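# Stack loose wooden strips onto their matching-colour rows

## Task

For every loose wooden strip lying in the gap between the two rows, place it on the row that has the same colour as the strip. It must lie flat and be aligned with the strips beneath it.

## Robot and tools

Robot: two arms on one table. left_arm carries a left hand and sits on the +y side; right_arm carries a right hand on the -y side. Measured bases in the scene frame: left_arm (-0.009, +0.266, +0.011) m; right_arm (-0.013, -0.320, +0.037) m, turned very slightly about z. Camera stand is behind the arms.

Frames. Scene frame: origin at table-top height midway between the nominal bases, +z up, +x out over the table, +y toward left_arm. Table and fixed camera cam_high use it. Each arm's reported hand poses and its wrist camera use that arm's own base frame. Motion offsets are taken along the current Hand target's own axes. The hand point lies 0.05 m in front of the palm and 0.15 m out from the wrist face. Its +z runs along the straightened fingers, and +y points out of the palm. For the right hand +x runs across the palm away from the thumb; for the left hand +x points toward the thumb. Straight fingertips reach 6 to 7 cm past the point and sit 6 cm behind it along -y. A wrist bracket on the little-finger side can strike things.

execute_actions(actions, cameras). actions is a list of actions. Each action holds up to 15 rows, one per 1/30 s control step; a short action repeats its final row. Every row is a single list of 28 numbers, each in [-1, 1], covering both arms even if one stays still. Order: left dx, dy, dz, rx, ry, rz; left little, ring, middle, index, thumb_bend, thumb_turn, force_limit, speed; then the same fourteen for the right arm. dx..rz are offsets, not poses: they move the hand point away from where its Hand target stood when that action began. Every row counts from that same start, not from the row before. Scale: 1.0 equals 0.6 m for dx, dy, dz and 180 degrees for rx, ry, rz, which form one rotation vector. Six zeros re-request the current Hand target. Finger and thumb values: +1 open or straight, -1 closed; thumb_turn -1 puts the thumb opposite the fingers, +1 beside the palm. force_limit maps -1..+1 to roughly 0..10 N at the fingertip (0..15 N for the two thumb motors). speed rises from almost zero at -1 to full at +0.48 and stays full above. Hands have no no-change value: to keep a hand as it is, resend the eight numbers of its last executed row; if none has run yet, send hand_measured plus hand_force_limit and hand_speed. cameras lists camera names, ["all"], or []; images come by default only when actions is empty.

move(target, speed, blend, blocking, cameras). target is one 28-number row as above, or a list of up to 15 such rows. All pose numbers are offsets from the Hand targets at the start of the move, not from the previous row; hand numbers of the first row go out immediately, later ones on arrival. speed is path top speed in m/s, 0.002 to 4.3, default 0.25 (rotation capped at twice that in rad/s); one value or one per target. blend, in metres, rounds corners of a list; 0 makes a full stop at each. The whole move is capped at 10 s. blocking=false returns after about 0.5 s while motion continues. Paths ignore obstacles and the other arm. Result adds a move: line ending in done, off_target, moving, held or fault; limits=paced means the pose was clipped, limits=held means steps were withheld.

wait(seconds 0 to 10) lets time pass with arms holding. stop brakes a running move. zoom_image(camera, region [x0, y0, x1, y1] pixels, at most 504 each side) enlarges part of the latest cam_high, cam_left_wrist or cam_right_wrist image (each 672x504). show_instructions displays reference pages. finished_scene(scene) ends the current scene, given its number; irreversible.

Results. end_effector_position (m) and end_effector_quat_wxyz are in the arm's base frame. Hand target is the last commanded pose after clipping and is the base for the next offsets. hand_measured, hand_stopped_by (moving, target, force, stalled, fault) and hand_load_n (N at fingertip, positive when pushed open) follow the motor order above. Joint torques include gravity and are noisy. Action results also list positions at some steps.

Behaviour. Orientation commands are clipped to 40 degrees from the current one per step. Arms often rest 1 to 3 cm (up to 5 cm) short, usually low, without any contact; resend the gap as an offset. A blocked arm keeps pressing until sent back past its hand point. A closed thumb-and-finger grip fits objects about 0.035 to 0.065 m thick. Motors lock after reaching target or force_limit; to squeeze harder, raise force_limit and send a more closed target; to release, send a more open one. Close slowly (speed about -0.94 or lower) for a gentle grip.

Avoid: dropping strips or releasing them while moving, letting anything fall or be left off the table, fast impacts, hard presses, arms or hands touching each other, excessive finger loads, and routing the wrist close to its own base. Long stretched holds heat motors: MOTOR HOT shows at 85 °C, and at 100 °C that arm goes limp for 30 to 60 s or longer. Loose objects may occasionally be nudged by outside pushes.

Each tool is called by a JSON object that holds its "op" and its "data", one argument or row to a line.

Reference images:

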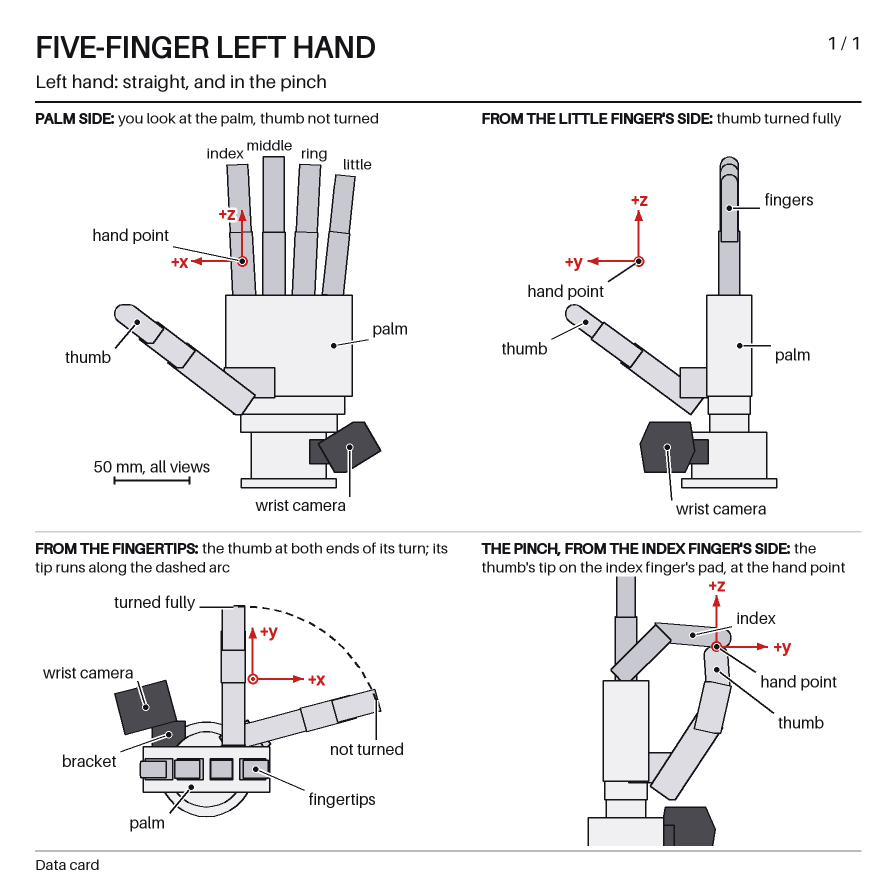

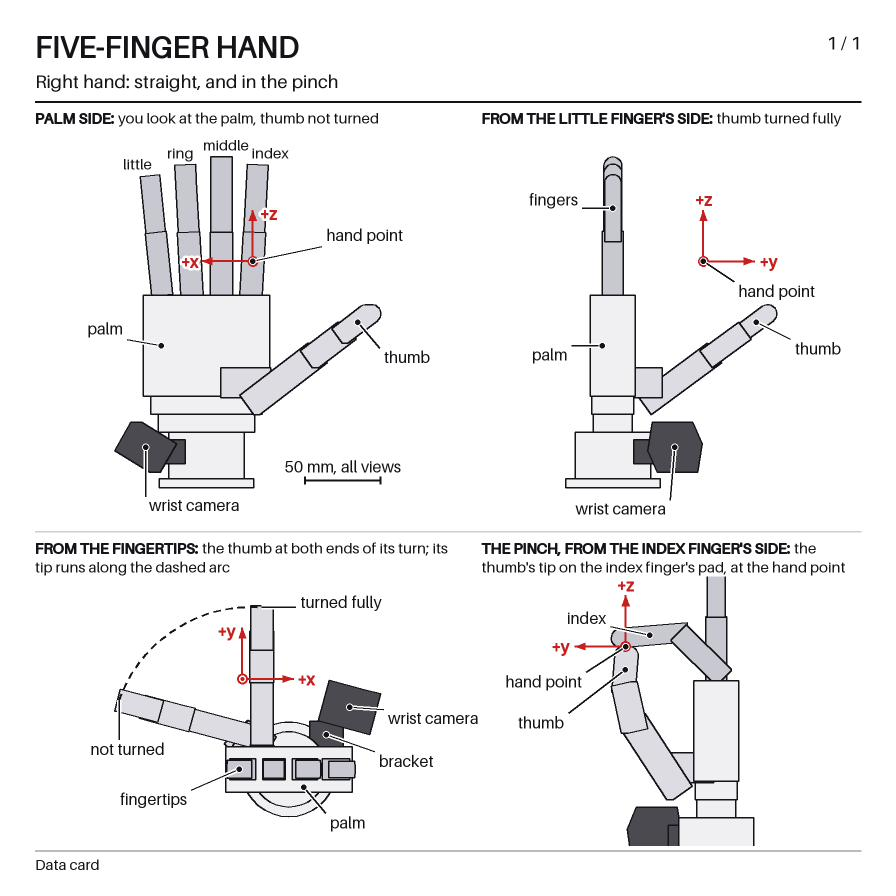

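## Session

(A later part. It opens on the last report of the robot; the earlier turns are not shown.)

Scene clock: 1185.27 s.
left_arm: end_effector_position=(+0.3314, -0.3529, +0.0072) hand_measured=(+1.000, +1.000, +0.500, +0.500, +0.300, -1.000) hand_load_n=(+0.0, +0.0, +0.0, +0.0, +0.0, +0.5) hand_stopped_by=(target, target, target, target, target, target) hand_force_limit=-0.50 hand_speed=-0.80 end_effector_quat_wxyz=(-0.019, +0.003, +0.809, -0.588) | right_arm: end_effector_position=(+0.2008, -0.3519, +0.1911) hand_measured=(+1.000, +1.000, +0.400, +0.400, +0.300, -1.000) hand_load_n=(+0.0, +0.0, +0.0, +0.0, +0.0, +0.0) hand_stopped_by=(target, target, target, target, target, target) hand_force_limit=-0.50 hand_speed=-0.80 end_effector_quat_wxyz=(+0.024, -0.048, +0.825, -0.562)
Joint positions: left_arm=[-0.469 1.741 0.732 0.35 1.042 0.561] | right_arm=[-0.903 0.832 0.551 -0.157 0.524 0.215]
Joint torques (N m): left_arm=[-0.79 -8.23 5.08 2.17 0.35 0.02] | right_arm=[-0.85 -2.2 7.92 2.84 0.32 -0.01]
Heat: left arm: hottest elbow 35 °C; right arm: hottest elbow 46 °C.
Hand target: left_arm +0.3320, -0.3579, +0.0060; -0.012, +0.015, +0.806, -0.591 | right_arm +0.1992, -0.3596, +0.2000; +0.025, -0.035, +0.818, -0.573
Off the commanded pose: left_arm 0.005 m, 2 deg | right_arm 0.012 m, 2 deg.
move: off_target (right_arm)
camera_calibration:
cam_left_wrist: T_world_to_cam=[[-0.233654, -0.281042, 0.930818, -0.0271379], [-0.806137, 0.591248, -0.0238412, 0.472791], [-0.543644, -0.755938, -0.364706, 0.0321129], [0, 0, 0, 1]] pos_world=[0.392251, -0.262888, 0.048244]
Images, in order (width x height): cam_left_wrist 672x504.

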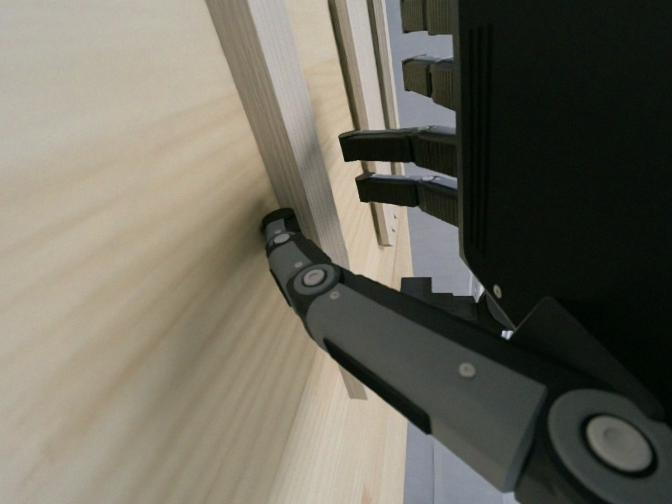

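{"op": "execute_actions", "data": {
  "actions": [
    [[0,0,0,0,0,0,1,1,0.14,0.14,0.3,-1,-0.5,-0.7,0,0,0,0,0,0,1,1,0.4,0.4,0.3,-1,-0.5,-0.8]],
    [[0,0,0,0,0,0,1,1,0.14,0.14,0.3,-1,-0.5,-0.7,0,0,0,0,0,0,1,1,0.4,0.4,0.3,-1,-0.5,-0.8]],
    [[0,0,0,0,0,0,1,1,-0.15,-0.15,0.3,-1,-0.5,-0.9,0,0,0,0,0,0,1,1,0.4,0.4,0.3,-1,-0.5,-0.8]],
    [[0,0,0,0,0,0,1,1,-0.15,-0.15,0.3,-1,-0.5,-0.9,0,0,0,0,0,0,1,1,0.4,0.4,0.3,-1,-0.5,-0.8]]
  ],
  "cameras": ["cam_left_wrist"]
}}

Scene clock: 1194.63 s.
left_arm: end_effector_position=(+0.3305, -0.3559, +0.0076) hand_measured=(+1.000, +1.000, +0.076, +0.076, +0.300, -1.000) hand_load_n=(+0.0, +0.0, +3.5, +2.5, +2.5, +0.0) hand_stopped_by=(target, target, force, force, target, target) hand_force_limit=-0.50 hand_speed=-0.90 end_effector_quat_wxyz=(-0.016, +0.011, +0.808, -0.589) | right_arm: end_effector_position=(+0.2008, -0.3519, +0.1911) hand_measured=(+1.000, +1.000, +0.400, +0.400, +0.300, -1.000) hand_load_n=(+0.0, +0.0, +0.0, +0.0, +0.0, +0.0) hand_stopped_by=(target, target, target, target, target, target) hand_force_limit=-0.50 hand_speed=-0.80 end_effector_quat_wxyz=(+0.024, -0.048, +0.825, -0.562)
Joint positions: left_arm=[-0.476 1.741 0.732 0.358 1.04 0.568] | right_arm=[-0.903 0.832 0.551 -0.157 0.524 0.215]
Joint torques (N m): left_arm=[-0.85 -8.29 5.07 1.91 0.39 0.02] | right_arm=[-0.85 -2.73 8.03 2.71 0.33 -0.04]
Heat: left arm: hottest elbow 35 °C; right arm: hottest elbow 46 °C.
Hand target: left_arm +0.3320, -0.3579, +0.0060; -0.012, +0.015, +0.806, -0.591 | right_arm +0.1992, -0.3596, +0.2000; +0.025, -0.035, +0.818, -0.573
Off the commanded pose: left_arm 0.003 m, 1 deg | right_arm 0.012 m, 2 deg.
Step readings (end_effector_position of left_arm | right_arm):
0: (+0.3314, -0.3529, +0.0072) | (+0.2008, -0.3519, +0.1911)
1: (+0.3314, -0.3529, +0.0072) | (+0.2008, -0.3519, +0.1911)
2: (+0.3314, -0.3529, +0.0072) | (+0.2008, -0.3519, +0.1911)
4: (+0.3314, -0.3529, +0.0072) | (+0.2008, -0.3519, +0.1911)
8: (+0.3314, -0.3529, +0.0072) | (+0.2008, -0.3519, +0.1911)
15: (+0.3314, -0.3529, +0.0072) | (+0.2008, -0.3519, +0.1911)
16: (+0.3317, -0.3530, +0.0074) | (+0.2008, -0.3519, +0.1911)
17: (+0.3317, -0.3530, +0.0074) | (+0.2008, -0.3519, +0.1911)
19: (+0.3317, -0.3530, +0.0074) | (+0.2008, -0.3519, +0.1911)
23: (+0.3317, -0.3530, +0.0074) | (+0.2008, -0.3519, +0.1911)
30: (+0.3317, -0.3530, +0.0074) | (+0.2008, -0.3519, +0.1911)
31: (+0.3317, -0.3530, +0.0074) | (+0.2008, -0.3519, +0.1911)
32: (+0.3317, -0.3530, +0.0074) | (+0.2008, -0.3519, +0.1911)
34: (+0.3319, -0.3532, +0.0075) | (+0.2008, -0.3519, +0.1911)
38: (+0.3310, -0.3553, +0.0074) | (+0.2008, -0.3519, +0.1911)
45: (+0.3305, -0.3559, +0.0076) | (+0.2008, -0.3519, +0.1911)
46: (+0.3305, -0.3559, +0.0076) | (+0.2008, -0.3519, +0.1911)
47: (+0.3305, -0.3559, +0.0076) | (+0.2008, -0.3519, +0.1911)
49: (+0.3305, -0.3559, +0.0076) | (+0.2008, -0.3519, +0.1911)
53: (+0.3305, -0.3559, +0.0076) | (+0.2008, -0.3519, +0.1911)
60: (+0.3305, -0.3559, +0.0076) | (+0.2008, -0.3519, +0.1911)
camera_calibration:
cam_left_wrist: T_world_to_cam=[[-0.249535, -0.276175, 0.928149, -0.0215363], [-0.800491, 0.598187, -0.0372202, 0.474565], [-0.544927, -0.752263, -0.370344, 0.0312904], [0, 0, 0, 1]] pos_world=[0.391562, -0.266288, 0.0492405]
Images, in order (width x height): cam_left_wrist 672x504.

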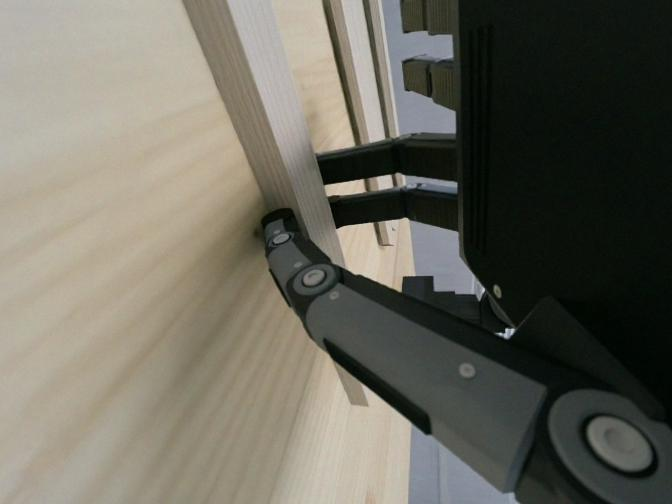

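{"op": "move", "data": {
  "target": [
    [0.0002,-0.1271,-0.0400,0,0,0,1,1,-0.15,-0.15,0.3,-1,-0.5,-0.9,0,0,0,0,0,0,1,1,0.4,0.4,0.3,-1,-0.5,-0.8],
    [-0.0027,-0.2335,0.1919,0.0079,-0.0335,-0.0135,1,1,-0.15,-0.15,0.3,-1,-0.5,-0.9,0,0,0,0,0,0,1,1,0.4,0.4,0.3,-1,-0.5,-0.8]
  ],
  "speed": [0.08,0.13],
  "cameras": ["cam_high"]
}}

{"op": "zoom_image", "data": {
  "camera": "cam_high",
  "region": [230, 120, 350, 220]
}}

Scene clock: 1238.63 s.
left_arm: end_effector_position=(+0.3082, -0.4857, +0.0731) hand_measured=(+1.000, +1.000, +0.076, +0.076, +0.300, -1.000) hand_load_n=(+0.0, +0.0, +2.5, +2.0, +3.5, +0.0) hand_stopped_by=(target, target, force, force, target, target) hand_force_limit=-0.50 hand_speed=-0.90 end_effector_quat_wxyz=(-0.001, -0.048, +0.818, -0.573) | right_arm: end_effector_position=(+0.2008, -0.3519, +0.1911) hand_measured=(+1.000, +1.000, +0.400, +0.400, +0.300, -1.000) hand_load_n=(+0.0, +0.0, +0.0, +0.0, +0.0, +0.0) hand_stopped_by=(target, target, target, target, target, target) hand_force_limit=-0.50 hand_speed=-0.80 end_effector_quat_wxyz=(+0.024, -0.048, +0.825, -0.562)
Joint positions: left_arm=[-0.766 1.676 0.882 0.332 0.694 0.248] | right_arm=[-0.903 0.832 0.551 -0.157 0.524 0.215]
Joint torques (N m): left_arm=[-0.85 -9.64 11.82 2.55 0.21 -0.14] | right_arm=[-0.26 -2.02 7.91 3.02 0.32 -0.07]
Heat: left arm: hottest elbow 35 °C; right arm: hottest elbow 46 °C.
Hand target: left_arm +0.3280, -0.5099, +0.1050; +0.018, -0.034, +0.799, -0.601 | right_arm +0.1992, -0.3596, +0.2000; +0.025, -0.035, +0.818, -0.573
Off the commanded pose: left_arm 0.045 m, 5 deg | right_arm 0.012 m, 2 deg.
move: off_target (left_arm, right_arm)
Images, in order (width x height): cam_high 672x504.

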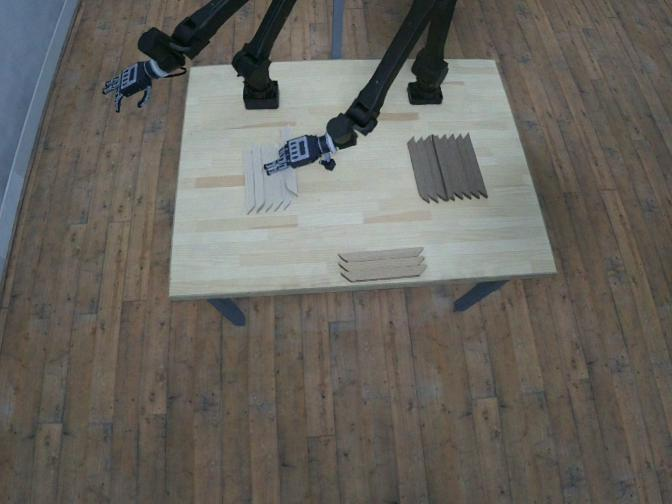

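Scaled by 4.200 from the camera's 672x504 image, which has a finer 960x720 frame.

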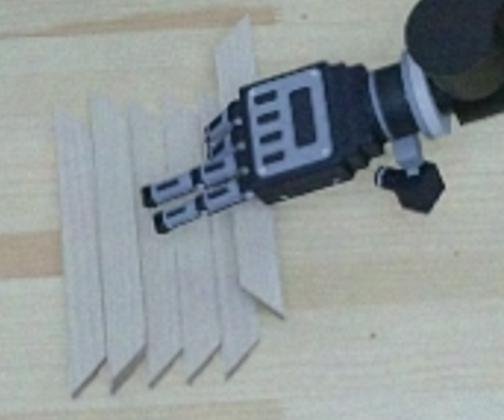

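{"op": "move", "data": {
  "target": [-0.0014,0.0891,0.0224,0,0,0,1,1,-0.15,-0.15,0.3,-1,-0.5,-0.9,0,0,0,0,0,0,1,1,0.4,0.4,0.3,-1,-0.5,-0.8],
  "speed": 0.12,
  "cameras": ["cam_high"]
}}

{"op": "zoom_image", "data": {
  "camera": "cam_high",
  "region": [230, 120, 350, 220]
}}

Scene clock: 1271.93 s.
left_arm: end_effector_position=(+0.3178, -0.4949, +0.0304) hand_measured=(+1.000, +1.000, +0.076, +0.076, +0.300, -1.000) hand_load_n=(+0.0, +0.0, +2.5, +2.0, +3.5, +0.0) hand_stopped_by=(target, target, force, force, target, target) hand_force_limit=-0.50 hand_speed=-0.90 end_effector_quat_wxyz=(+0.006, -0.042, +0.813, -0.581) | right_arm: end_effector_position=(+0.2008, -0.3519, +0.1911) hand_measured=(+1.000, +1.000, +0.400, +0.400, +0.300, -1.000) hand_load_n=(+0.0, +0.0, +0.0, +0.0, +0.0, +0.0) hand_stopped_by=(target, target, target, target, target, target) hand_force_limit=-0.50 hand_speed=-0.80 end_effector_quat_wxyz=(+0.024, -0.048, +0.825, -0.562)
Joint positions: left_arm=[-0.766 1.8 0.882 0.484 0.694 0.248] | right_arm=[-0.903 0.832 0.551 -0.157 0.524 0.215]
Joint torques (N m): left_arm=[-0.56 -10.75 8.16 2.56 0.27 -0.12] | right_arm=[0.03 -1.61 8.09 2.81 0.26 -0.04]
Heat: left arm: hottest elbow 37 °C; right arm: hottest elbow 46 °C.
Hand target: left_arm +0.3281, -0.5079, +0.0499; +0.018, -0.034, +0.799, -0.601 | right_arm +0.1992, -0.3596, +0.2000; +0.025, -0.035, +0.818, -0.573
Off the commanded pose: left_arm 0.026 m, 3 deg | right_arm 0.012 m, 2 deg.
move: off_target (left_arm, right_arm)
Images, in order (width x height): cam_high 672x504.

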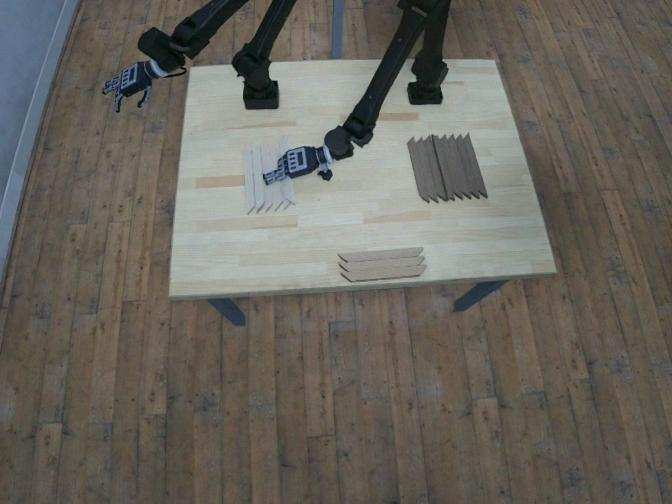

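Scaled by 4.200 from the camera's 672x504 image, which has a finer 960x720 frame.

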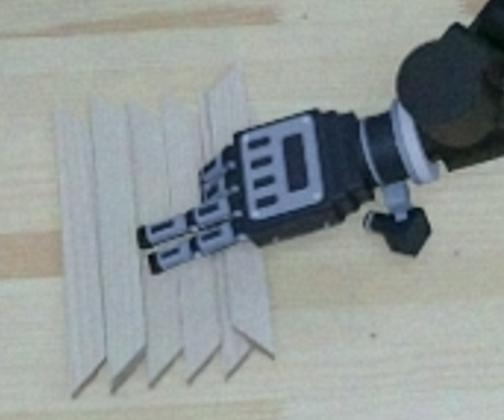

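{"op": "move", "data": {
  "target": [
    [-0.0141,-0.0395,0.0160,0,0.0002,0.0086,1,1,-0.15,-0.15,0.3,-1,-0.5,-0.9,0,0,0,0,0,0,1,1,0.4,0.4,0.3,-1,-0.5,-0.8],
    [-0.0001,0.0096,0.0028,0,0.0002,0.0086,1,1,-0.15,-0.15,0.3,-1,-0.5,-0.9,0,0,0,0,0,0,1,1,0.4,0.4,0.3,-1,-0.5,-0.8]
  ],
  "speed": 0.08,
  "cameras": ["cam_high"]
}}

{"op": "zoom_image", "data": {
  "camera": "cam_high",
  "region": [230, 120, 350, 220]
}}

Scene clock: 1309.10 s.
left_arm: end_effector_position=(+0.3282, -0.5031, +0.0382) hand_measured=(+1.000, +1.000, +0.076, +0.076, +0.300, -1.000) hand_load_n=(+0.0, +0.0, +2.5, +2.0, +3.5, +0.0) hand_stopped_by=(target, target, force, force, target, target) hand_force_limit=-0.50 hand_speed=-0.90 end_effector_quat_wxyz=(+0.020, -0.035, +0.806, -0.590) | right_arm: end_effector_position=(+0.2008, -0.3519, +0.1911) hand_measured=(+1.000, +1.000, +0.400, +0.400, +0.300, -1.000) hand_load_n=(+0.0, +0.0, +0.0, +0.0, +0.0, +0.0) hand_stopped_by=(target, target, target, target, target, target) hand_force_limit=-0.50 hand_speed=-0.80 end_effector_quat_wxyz=(+0.024, -0.048, +0.825, -0.562)
Joint positions: left_arm=[-0.766 1.807 0.905 0.499 0.686 0.254] | right_arm=[-0.903 0.832 0.551 -0.157 0.524 0.215]
Joint torques (N m): left_arm=[-0.5 -10.64 6.05 2.61 0.46 0.09] | right_arm=[-0.56 -2.73 7.92 2.66 0.32 -0.01]
Heat: left arm: hottest elbow 37 °C; right arm: hottest elbow 46 °C.
Hand target: left_arm +0.3280, -0.5079, +0.0439; +0.025, -0.023, +0.799, -0.600 | right_arm +0.1992, -0.3596, +0.2000; +0.025, -0.035, +0.818, -0.573
Off the commanded pose: left_arm 0.007 m, 2 deg | right_arm 0.012 m, 2 deg.
move: off_target (right_arm)
Images, in order (width x height): cam_high 672x504.

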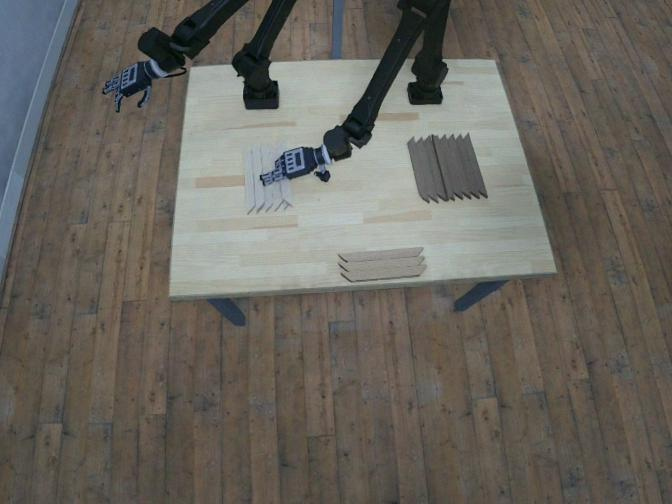

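Scaled by 4.200 from the camera's 672x504 image, which has a finer 960x720 frame.

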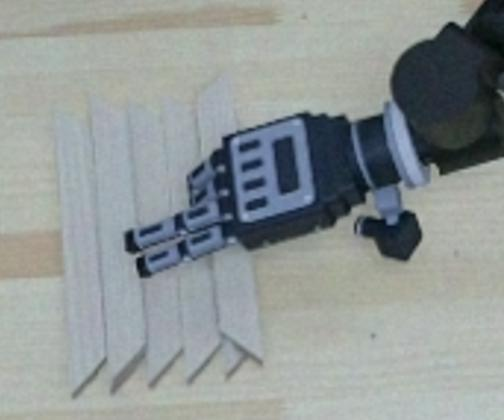

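{"op": "move", "data": {
  "target": [
    [0.0147,0.0033,-0.0182,0.0001,0.0107,0.0031,1,1,-0.15,-0.15,0.3,-1,-0.5,-0.9,0,0,0,0,0,0,1,1,0.4,0.4,0.3,-1,-0.5,-0.8],
    [0.0088,0.0183,-0.0038,0.0001,0.0107,0.0031,1,1,-0.15,-0.15,0.3,-1,-0.5,-0.9,0,0,0,0,0,0,1,1,0.4,0.4,0.3,-1,-0.5,-0.8]
  ],
  "speed": 0.06,
  "cameras": ["cam_high"]
}}

{"op": "zoom_image", "data": {
  "camera": "cam_high",
  "region": [230, 120, 350, 220]
}}

Scene clock: 1350.80 s.
left_arm: end_effector_position=(+0.3139, -0.4958, +0.0222) hand_measured=(+1.000, +1.000, +0.076, +0.076, +0.300, -1.000) hand_load_n=(+0.0, +0.0, +2.5, +2.0, +3.5, +0.0) hand_stopped_by=(target, target, force, force, target, target) hand_force_limit=-0.50 hand_speed=-0.90 end_effector_quat_wxyz=(+0.002, -0.021, +0.810, -0.586) | right_arm: end_effector_position=(+0.2008, -0.3519, +0.1911) hand_measured=(+1.000, +1.000, +0.400, +0.400, +0.300, -1.000) hand_load_n=(+0.0, +0.0, +0.0, +0.0, +0.0, +0.0) hand_stopped_by=(target, target, target, target, target, target) hand_force_limit=-0.50 hand_speed=-0.80 end_effector_quat_wxyz=(+0.024, -0.048, +0.825, -0.562)
Joint positions: left_arm=[-0.766 1.825 0.88 0.513 0.727 0.275] | right_arm=[-0.903 0.832 0.551 -0.157 0.524 0.215]
Joint torques (N m): left_arm=[0.03 -10.58 7.01 2.52 0.41 0.09] | right_arm=[-0.15 -2.32 7.92 2.77 0.3 -0.02]
Heat: left arm: hottest elbow 36 °C; right arm: hottest elbow 46 °C.
Hand target: left_arm +0.3226, -0.5030, +0.0339; +0.015, -0.009, +0.799, -0.601 | right_arm +0.1992, -0.3596, +0.2000; +0.025, -0.035, +0.818, -0.573
Off the commanded pose: left_arm 0.016 m, 3 deg | right_arm 0.012 m, 2 deg.
move: off_target (left_arm, right_arm)
Images, in order (width x height): cam_high 672x504.

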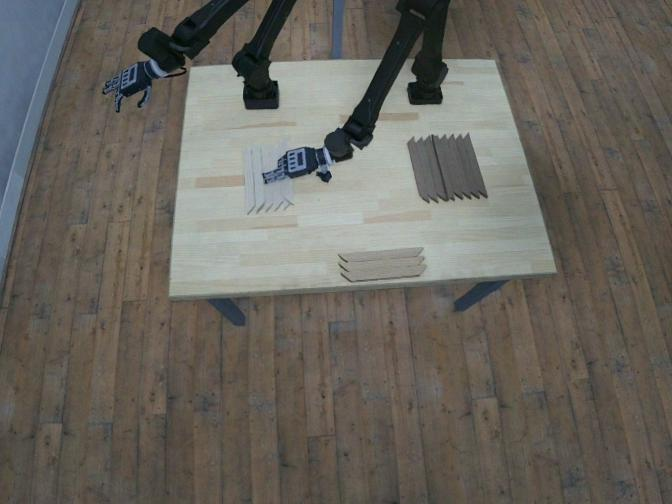

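Scaled by 4.200 from the camera's 672x504 image, which has a finer 960x720 frame.

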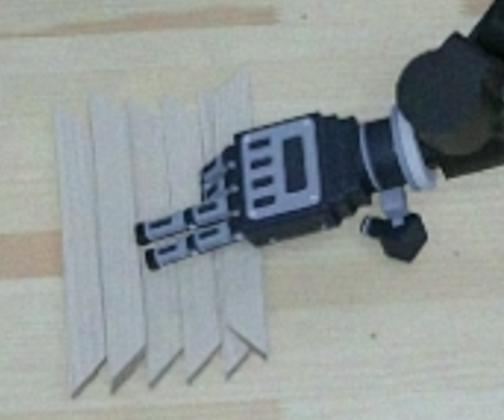

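{"op": "move", "data": {
  "target": [
    [-0.0150,-0.0250,0.0211,-0.0001,-0.0080,-0.0023,1,1,-0.15,-0.15,0.3,-1,-0.5,-0.9,0,0,0,0,0,0,1,1,0.4,0.4,0.3,-1,-0.5,-0.8],
    [0.0019,-0.0080,0.0038,-0.0001,-0.0080,-0.0023,1,1,-0.15,-0.15,0.3,-1,-0.5,-0.9,0,0,0,0,0,0,1,1,0.4,0.4,0.3,-1,-0.5,-0.8],
    [0.0021,0.0080,0.0085,-0.0001,-0.0080,-0.0023,1,1,-0.15,-0.15,0.3,-1,-0.5,-0.9,0,0,0,0,0,0,1,1,0.4,0.4,0.3,-1,-0.5,-0.8]
  ],
  "speed": [0.08,0.06,0.04],
  "cameras": ["cam_high","cam_left_wrist"]
}}

{"op": "zoom_image", "data": {
  "camera": "cam_high",
  "region": [230, 120, 350, 220]
}}

Scene clock: 1400.83 s.
left_arm: end_effector_position=(+0.3189, -0.5011, +0.0209) hand_measured=(+1.000, +1.000, +0.076, +0.076, +0.300, -1.000) hand_load_n=(+0.0, +0.0, +3.0, +2.0, +3.0, +0.5) hand_stopped_by=(target, target, force, force, target, target) hand_force_limit=-0.50 hand_speed=-0.90 end_effector_quat_wxyz=(+0.016, -0.027, +0.807, -0.589) | right_arm: end_effector_position=(+0.2008, -0.3519, +0.1911) hand_measured=(+1.000, +1.000, +0.400, +0.400, +0.300, -1.000) hand_load_n=(+0.0, +0.0, +0.5, +0.0, +0.0, +0.0) hand_stopped_by=(target, target, target, target, target, target) hand_force_limit=-0.50 hand_speed=-0.80 end_effector_quat_wxyz=(+0.024, -0.048, +0.825, -0.562)
Joint positions: left_arm=[-0.774 1.836 0.882 0.547 0.694 0.263] | right_arm=[-0.903 0.832 0.551 -0.157 0.524 0.215]
Joint torques (N m): left_arm=[-1.08 -10.52 6.06 2.61 0.27 -0.09] | right_arm=[-0.56 -2.08 8.16 2.77 0.29 -0.01]
Heat: left arm: hottest elbow 37 °C; right arm: hottest elbow 46 °C.
Hand target: left_arm +0.3215, -0.5066, +0.0278; +0.023, -0.019, +0.799, -0.600 | right_arm +0.1992, -0.3596, +0.2000; +0.025, -0.035, +0.818, -0.573
Off the commanded pose: left_arm 0.009 m, 2 deg | right_arm 0.012 m, 2 deg.
move: off_target (right_arm)
camera_calibration:
cam_left_wrist: T_world_to_cam=[[-0.227585, -0.2977, 0.927135, -0.0946353], [-0.855219, 0.516386, -0.044122, 0.529104], [-0.465624, -0.802945, -0.372121, -0.12992], [0, 0, 0, 1]] pos_world=[0.370468, -0.405713, 0.0627389]
Images, in order (width x height): cam_high 672x504, cam_left_wrist 672x504.

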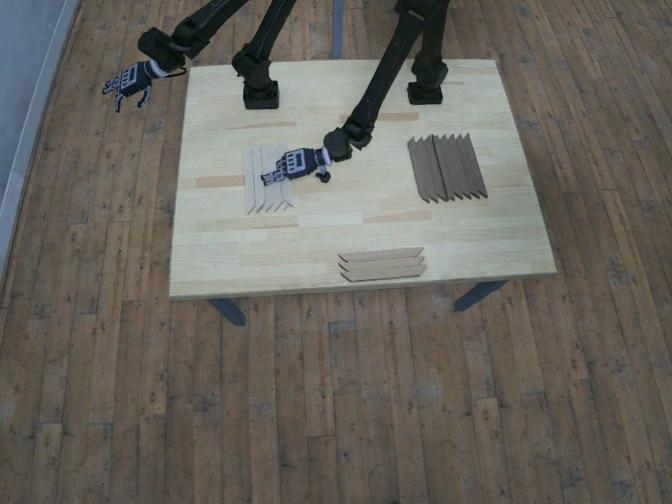

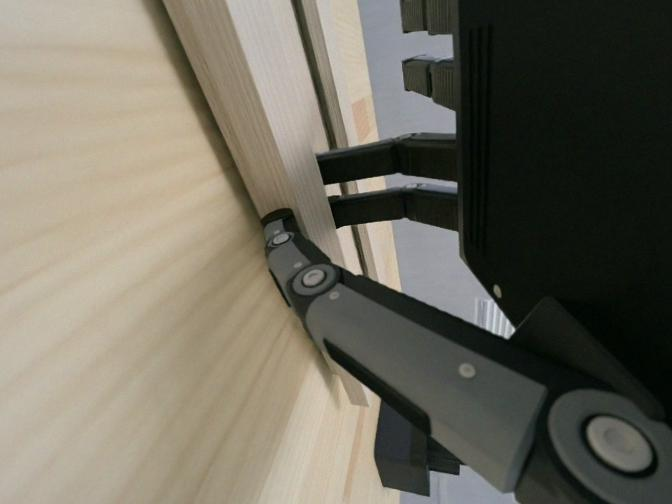

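Scaled by 4.200 from the camera's 672x504 image, which has a finer 960x720 frame.

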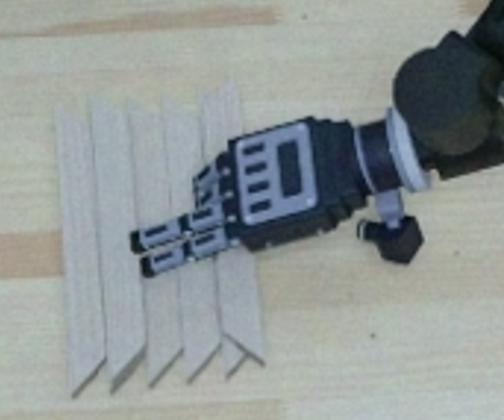

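{"op": "move", "data": {
  "target": [0.0001,0.0096,0.0028,0,0,0,1,1,-0.15,-0.15,0.3,-1,-0.5,-0.9,0,0,0,0,0,0,1,1,0.4,0.4,0.3,-1,-0.5,-0.8],
  "speed": 0.03,
  "cameras": ["cam_high","cam_left_wrist"]
}}

{"op": "zoom_image", "data": {
  "camera": "cam_high",
  "region": [235, 130, 300, 170]
}}

{"op": "zoom_image", "data": {
  "camera": "cam_high",
  "region": [235, 180, 300, 220]
}}

Scene clock: 1420.23 s.
left_arm: end_effector_position=(+0.3204, -0.5026, +0.0210) hand_measured=(+1.000, +1.000, +0.076, +0.076, +0.300, -1.000) hand_load_n=(+0.0, +0.0, +3.0, +2.0, +2.5, +0.5) hand_stopped_by=(target, target, force, force, target, target) hand_force_limit=-0.50 hand_speed=-0.90 end_effector_quat_wxyz=(+0.020, -0.025, +0.804, -0.594) | right_arm: end_effector_position=(+0.2008, -0.3519, +0.1911) hand_measured=(+1.000, +1.000, +0.400, +0.400, +0.300, -1.000) hand_load_n=(+0.0, +0.0, +0.0, +0.0, +0.0, +0.0) hand_stopped_by=(target, target, target, target, target, target) hand_force_limit=-0.50 hand_speed=-0.80 end_effector_quat_wxyz=(+0.024, -0.048, +0.825, -0.562)
Joint positions: left_arm=[-0.774 1.842 0.882 0.566 0.694 0.261] | right_arm=[-0.903 0.832 0.551 -0.157 0.524 0.215]
Joint torques (N m): left_arm=[-0.97 -10.11 5.89 2.47 0.26 -0.07] | right_arm=[-0.32 -1.96 8.16 2.92 0.32 -0.04]
Heat: left arm: hottest elbow 35 °C; right arm: hottest elbow 46 °C.
Hand target: left_arm +0.3215, -0.5066, +0.0218; +0.023, -0.019, +0.799, -0.600 | right_arm +0.1992, -0.3596, +0.2000; +0.025, -0.035, +0.818, -0.573
Off the commanded pose: left_arm 0.004 m, 1 deg | right_arm 0.012 m, 2 deg.
move: off_target (right_arm)
camera_calibration:
cam_left_wrist: T_world_to_cam=[[-0.235225, -0.288829, 0.928034, -0.0879779], [-0.855029, 0.515517, -0.0562779, 0.530989], [-0.462163, -0.806734, -0.36822, -0.133595], [0, 0, 0, 1]] pos_world=[0.371574, -0.40692, 0.0623371]
Images, in order (width x height): cam_high 672x504, cam_left_wrist 672x504.

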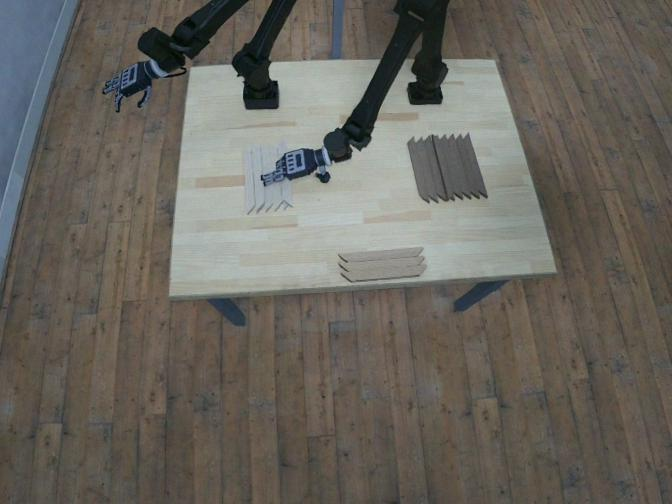

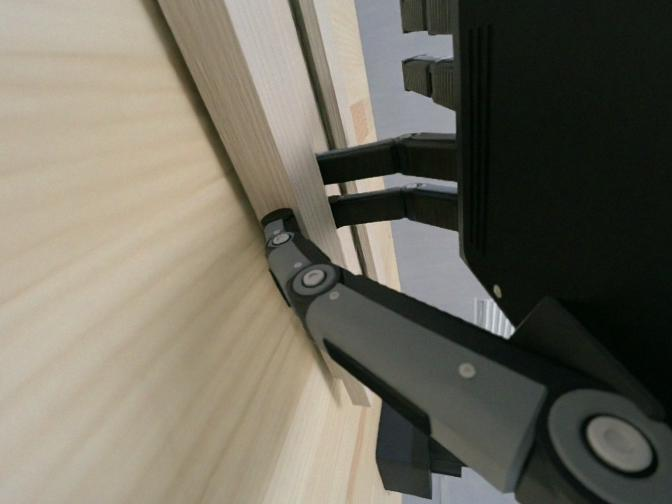

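Scaled by 7.754 from the camera's 672x504 image, which has a finer 960x720 frame.

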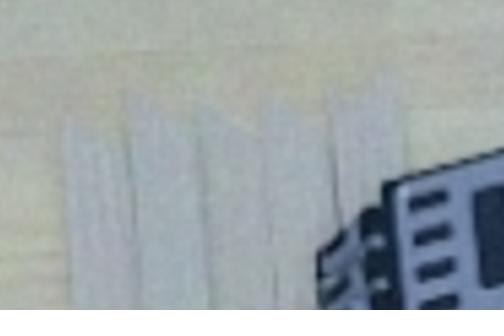

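Scaled by 7.754 from the camera's 672x504 image, which has a finer 960x720 frame.

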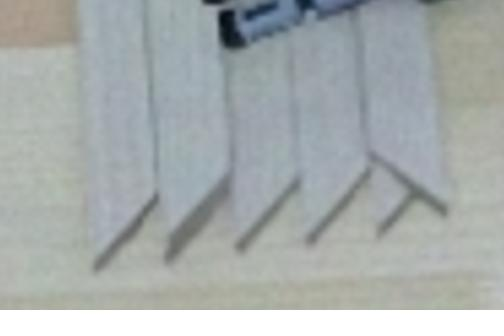

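{"op": "execute_actions", "data": {
  "actions": [
    [[0,-0.006,-0.002,0,0,0,1,1,-0.15,-0.15,0.3,-1,-0.5,-0.9,0,0,0,0,0,0,1,1,0.4,0.4,0.3,-1,-0.5,-0.8]],
    [[0,0,0,0,0,0,1,1,0.2,0.2,0.3,-1,-0.5,-0.9,0,0,0,0,0,0,1,1,0.4,0.4,0.3,-1,-0.5,-0.8]],
    [[0,0,0,0,0,0,1,1,0.4,0.4,0.3,-1,-0.5,-0.8,0,0,0,0,0,0,1,1,0.4,0.4,0.3,-1,-0.5,-0.8]]
  ]
}}

{"op": "move", "data": {
  "target": [
    [0,-0.0091,-0.0165,0,0,0,1,1,0.4,0.4,0.3,-1,-0.5,-0.8,0,0,0,0,0,0,1,1,0.4,0.4,0.3,-1,-0.5,-0.8],
    [0,-0.1545,-0.0650,0,0,0,1,1,0.4,0.4,0.3,-1,-0.5,-0.8,0,0,0,0,0,0,1,1,0.4,0.4,0.3,-1,-0.5,-0.8]
  ],
  "speed": [0.04,0.12],
  "cameras": ["cam_high"]
}}

{"op": "zoom_image", "data": {
  "camera": "cam_high",
  "region": [230, 130, 320, 220]
}}

Scene clock: 1440.73 s.
left_arm: end_effector_position=(+0.3204, -0.5026, +0.0210) hand_measured=(+1.000, +1.000, +0.400, +0.400, +0.300, -1.000) hand_load_n=(+0.0, +0.0, +0.0, +0.0, +0.0, +0.0) hand_stopped_by=(target, target, target, target, target, target) hand_force_limit=-0.50 hand_speed=-0.80 end_effector_quat_wxyz=(+0.020, -0.025, +0.804, -0.594) | right_arm: end_effector_position=(+0.2008, -0.3519, +0.1911) hand_measured=(+1.000, +1.000, +0.400, +0.400, +0.300, -1.000) hand_load_n=(+0.0, +0.0, +0.0, +0.0, +0.0, +0.0) hand_stopped_by=(target, target, target, target, target, target) hand_force_limit=-0.50 hand_speed=-0.80 end_effector_quat_wxyz=(+0.024, -0.048, +0.825, -0.562)
Joint positions: left_arm=[-0.774 1.842 0.882 0.566 0.694 0.261] | right_arm=[-0.903 0.832 0.551 -0.157 0.524 0.215]
Joint torques (N m): left_arm=[-0.91 -10.64 5.94 2.17 0.27 -0.07] | right_arm=[-0.44 -1.49 8.01 2.77 0.3 -0.03]
Heat: left arm: hottest elbow 35 °C; right arm: hottest elbow 46 °C.
Hand target: left_arm +0.3215, -0.5065, +0.0256; +0.023, -0.019, +0.799, -0.600 | right_arm +0.1992, -0.3596, +0.2000; +0.025, -0.035, +0.818, -0.573
Off the commanded pose: left_arm 0.006 m, 1 deg | right_arm 0.012 m, 2 deg.
Step readings (end_effector_position of left_arm | right_arm):
0: (+0.3204, -0.5026, +0.0210) | (+0.2008, -0.3519, +0.1911)
1: (+0.3204, -0.5026, +0.0210) | (+0.2008, -0.3519, +0.1911)
2: (+0.3204, -0.5026, +0.0210) | (+0.2008, -0.3519, +0.1911)
4: (+0.3204, -0.5026, +0.0210) | (+0.2008, -0.3519, +0.1911)
8: (+0.3204, -0.5026, +0.0210) | (+0.2008, -0.3519, +0.1911)
15: (+0.3204, -0.5026, +0.0210) | (+0.2008, -0.3519, +0.1911)
16: (+0.3204, -0.5026, +0.0210) | (+0.2008, -0.3519, +0.1911)
17: (+0.3204, -0.5026, +0.0210) | (+0.2008, -0.3519, +0.1911)
19: (+0.3204, -0.5026, +0.0210) | (+0.2008, -0.3519, +0.1911)
23: (+0.3204, -0.5026, +0.0210) | (+0.2008, -0.3519, +0.1911)
30: (+0.3204, -0.5026, +0.0210) | (+0.2008, -0.3519, +0.1911)
31: (+0.3204, -0.5026, +0.0210) | (+0.2008, -0.3519, +0.1911)
32: (+0.3204, -0.5026, +0.0210) | (+0.2008, -0.3519, +0.1911)
34: (+0.3204, -0.5026, +0.0210) | (+0.2008, -0.3519, +0.1911)
38: (+0.3204, -0.5026, +0.0210) | (+0.2008, -0.3519, +0.1911)
45: (+0.3204, -0.5026, +0.0210) | (+0.2008, -0.3519, +0.1911)

Scene clock: 1443.43 s.
left_arm: end_effector_position=(+0.3004, -0.4853, +0.0952) hand_measured=(+1.000, +1.000, +0.400, +0.400, +0.300, -1.000) hand_load_n=(+0.0, +0.0, +0.0, +0.0, +0.0, +0.0) hand_stopped_by=(target, target, target, target, target, target) hand_force_limit=-0.50 hand_speed=-0.80 end_effector_quat_wxyz=(+0.004, -0.030, +0.812, -0.583) | right_arm: end_effector_position=(+0.2008, -0.3519, +0.1911) hand_measured=(+1.000, +1.000, +0.400, +0.400, +0.300, -1.000) hand_load_n=(+0.0, +0.0, +0.0, +0.0, +0.0, +0.0) hand_stopped_by=(target, target, target, target, target, target) hand_force_limit=-0.50 hand_speed=-0.80 end_effector_quat_wxyz=(+0.024, -0.048, +0.825, -0.562)
Joint positions: left_arm=[-0.774 1.622 0.873 0.315 0.704 0.261] | right_arm=[-0.903 0.832 0.551 -0.157 0.524 0.215]
Joint torques (N m): left_arm=[0.44 -10.58 10.96 1.24 0.44 0] | right_arm=[-1.38 -2.73 7.86 2.71 0.33 0.02]
Heat: left arm: hottest elbow 35 °C; right arm: hottest elbow 46 °C.
Hand target: left_arm +0.3194, -0.4949, +0.1255; +0.023, -0.019, +0.799, -0.600 | right_arm +0.1992, -0.3596, +0.2000; +0.025, -0.035, +0.818, -0.573
Off the commanded pose: left_arm 0.037 m, 4 deg | right_arm 0.012 m, 2 deg.
move: off_target (left_arm, right_arm)
Images, in order (width x height): cam_high 672x504.

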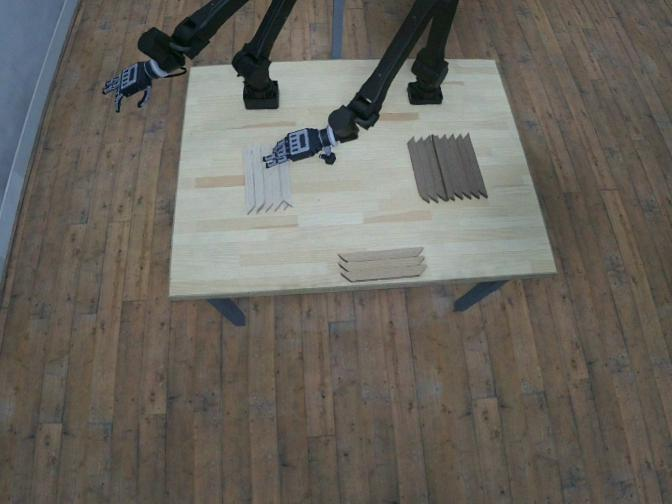

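Scaled by 5.600 from the camera's 672x504 image, which has a finer 960x720 frame.

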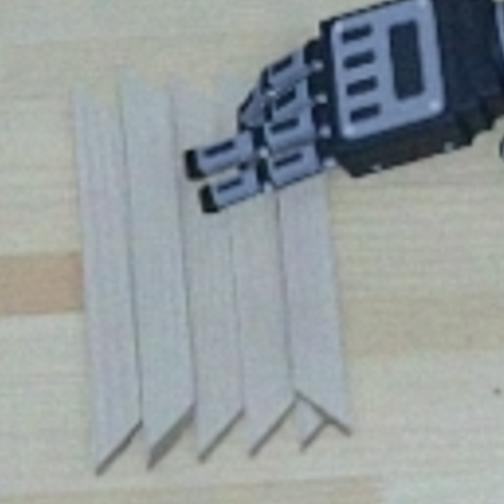

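{"op": "move", "data": {
  "target": [0,0,-0.2,0,0,0,1,1,0.4,0.4,0.3,-1,-0.5,-0.8,0,0,0,0,0,0,1,1,0.4,0.4,0.3,-1,-0.5,-0.8],
  "speed": 0.2,
  "cameras": ["cam_high"]
}}

{"op": "zoom_image", "data": {
  "camera": "cam_high",
  "region": [230, 130, 320, 220]
}}

Scene clock: 1456.90 s.
left_arm: end_effector_position=(+0.3133, -0.3820, +0.1519) hand_measured=(+1.000, +1.000, +0.400, +0.400, +0.300, -1.000) hand_load_n=(+0.0, +0.0, +0.0, -0.5, +0.0, +0.0) hand_stopped_by=(target, target, target, target, target, target) hand_force_limit=-0.50 hand_speed=-0.80 end_effector_quat_wxyz=(+0.016, -0.029, +0.802, -0.597) | right_arm: end_effector_position=(+0.2008, -0.3519, +0.1911) hand_measured=(+1.000, +1.000, +0.400, +0.400, +0.300, -1.000) hand_load_n=(+0.0, +0.0, +0.0, +0.0, +0.0, +0.0) hand_stopped_by=(target, target, target, target, target, target) hand_force_limit=-0.50 hand_speed=-0.80 end_effector_quat_wxyz=(+0.024, -0.048, +0.825, -0.562)
Joint positions: left_arm=[-0.564 1.374 0.772 0.131 0.887 0.367] | right_arm=[-0.903 0.832 0.551 -0.157 0.524 0.215]
Joint torques (N m): left_arm=[0.5 -8.06 7.45 1.14 0.54 0.11] | right_arm=[-0.21 -2.32 7.94 2.78 0.3 -0.01]
Heat: left arm: hottest elbow 36 °C; right arm: hottest elbow 46 °C.
Hand target: left_arm +0.3123, -0.3799, +0.1589; +0.023, -0.019, +0.799, -0.600 | right_arm +0.1992, -0.3596, +0.2000; +0.025, -0.035, +0.818, -0.573
Off the commanded pose: left_arm 0.007 m, 1 deg | right_arm 0.012 m, 2 deg.
move: off_target (right_arm)
Images, in order (width x height): cam_high 672x504.

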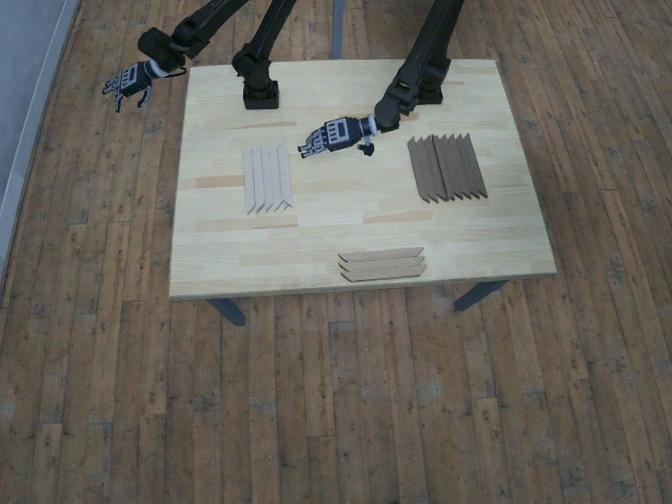

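Scaled by 5.600 from the camera's 672x504 image, which has a finer 960x720 frame.

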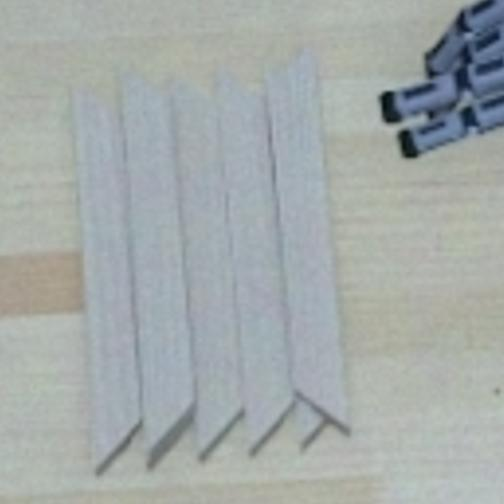

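All three strips are in place and line up with the strips under them.

{"op": "finished_scene", "data": {
  "scene": 2
}}

The scene is finished: the task was done.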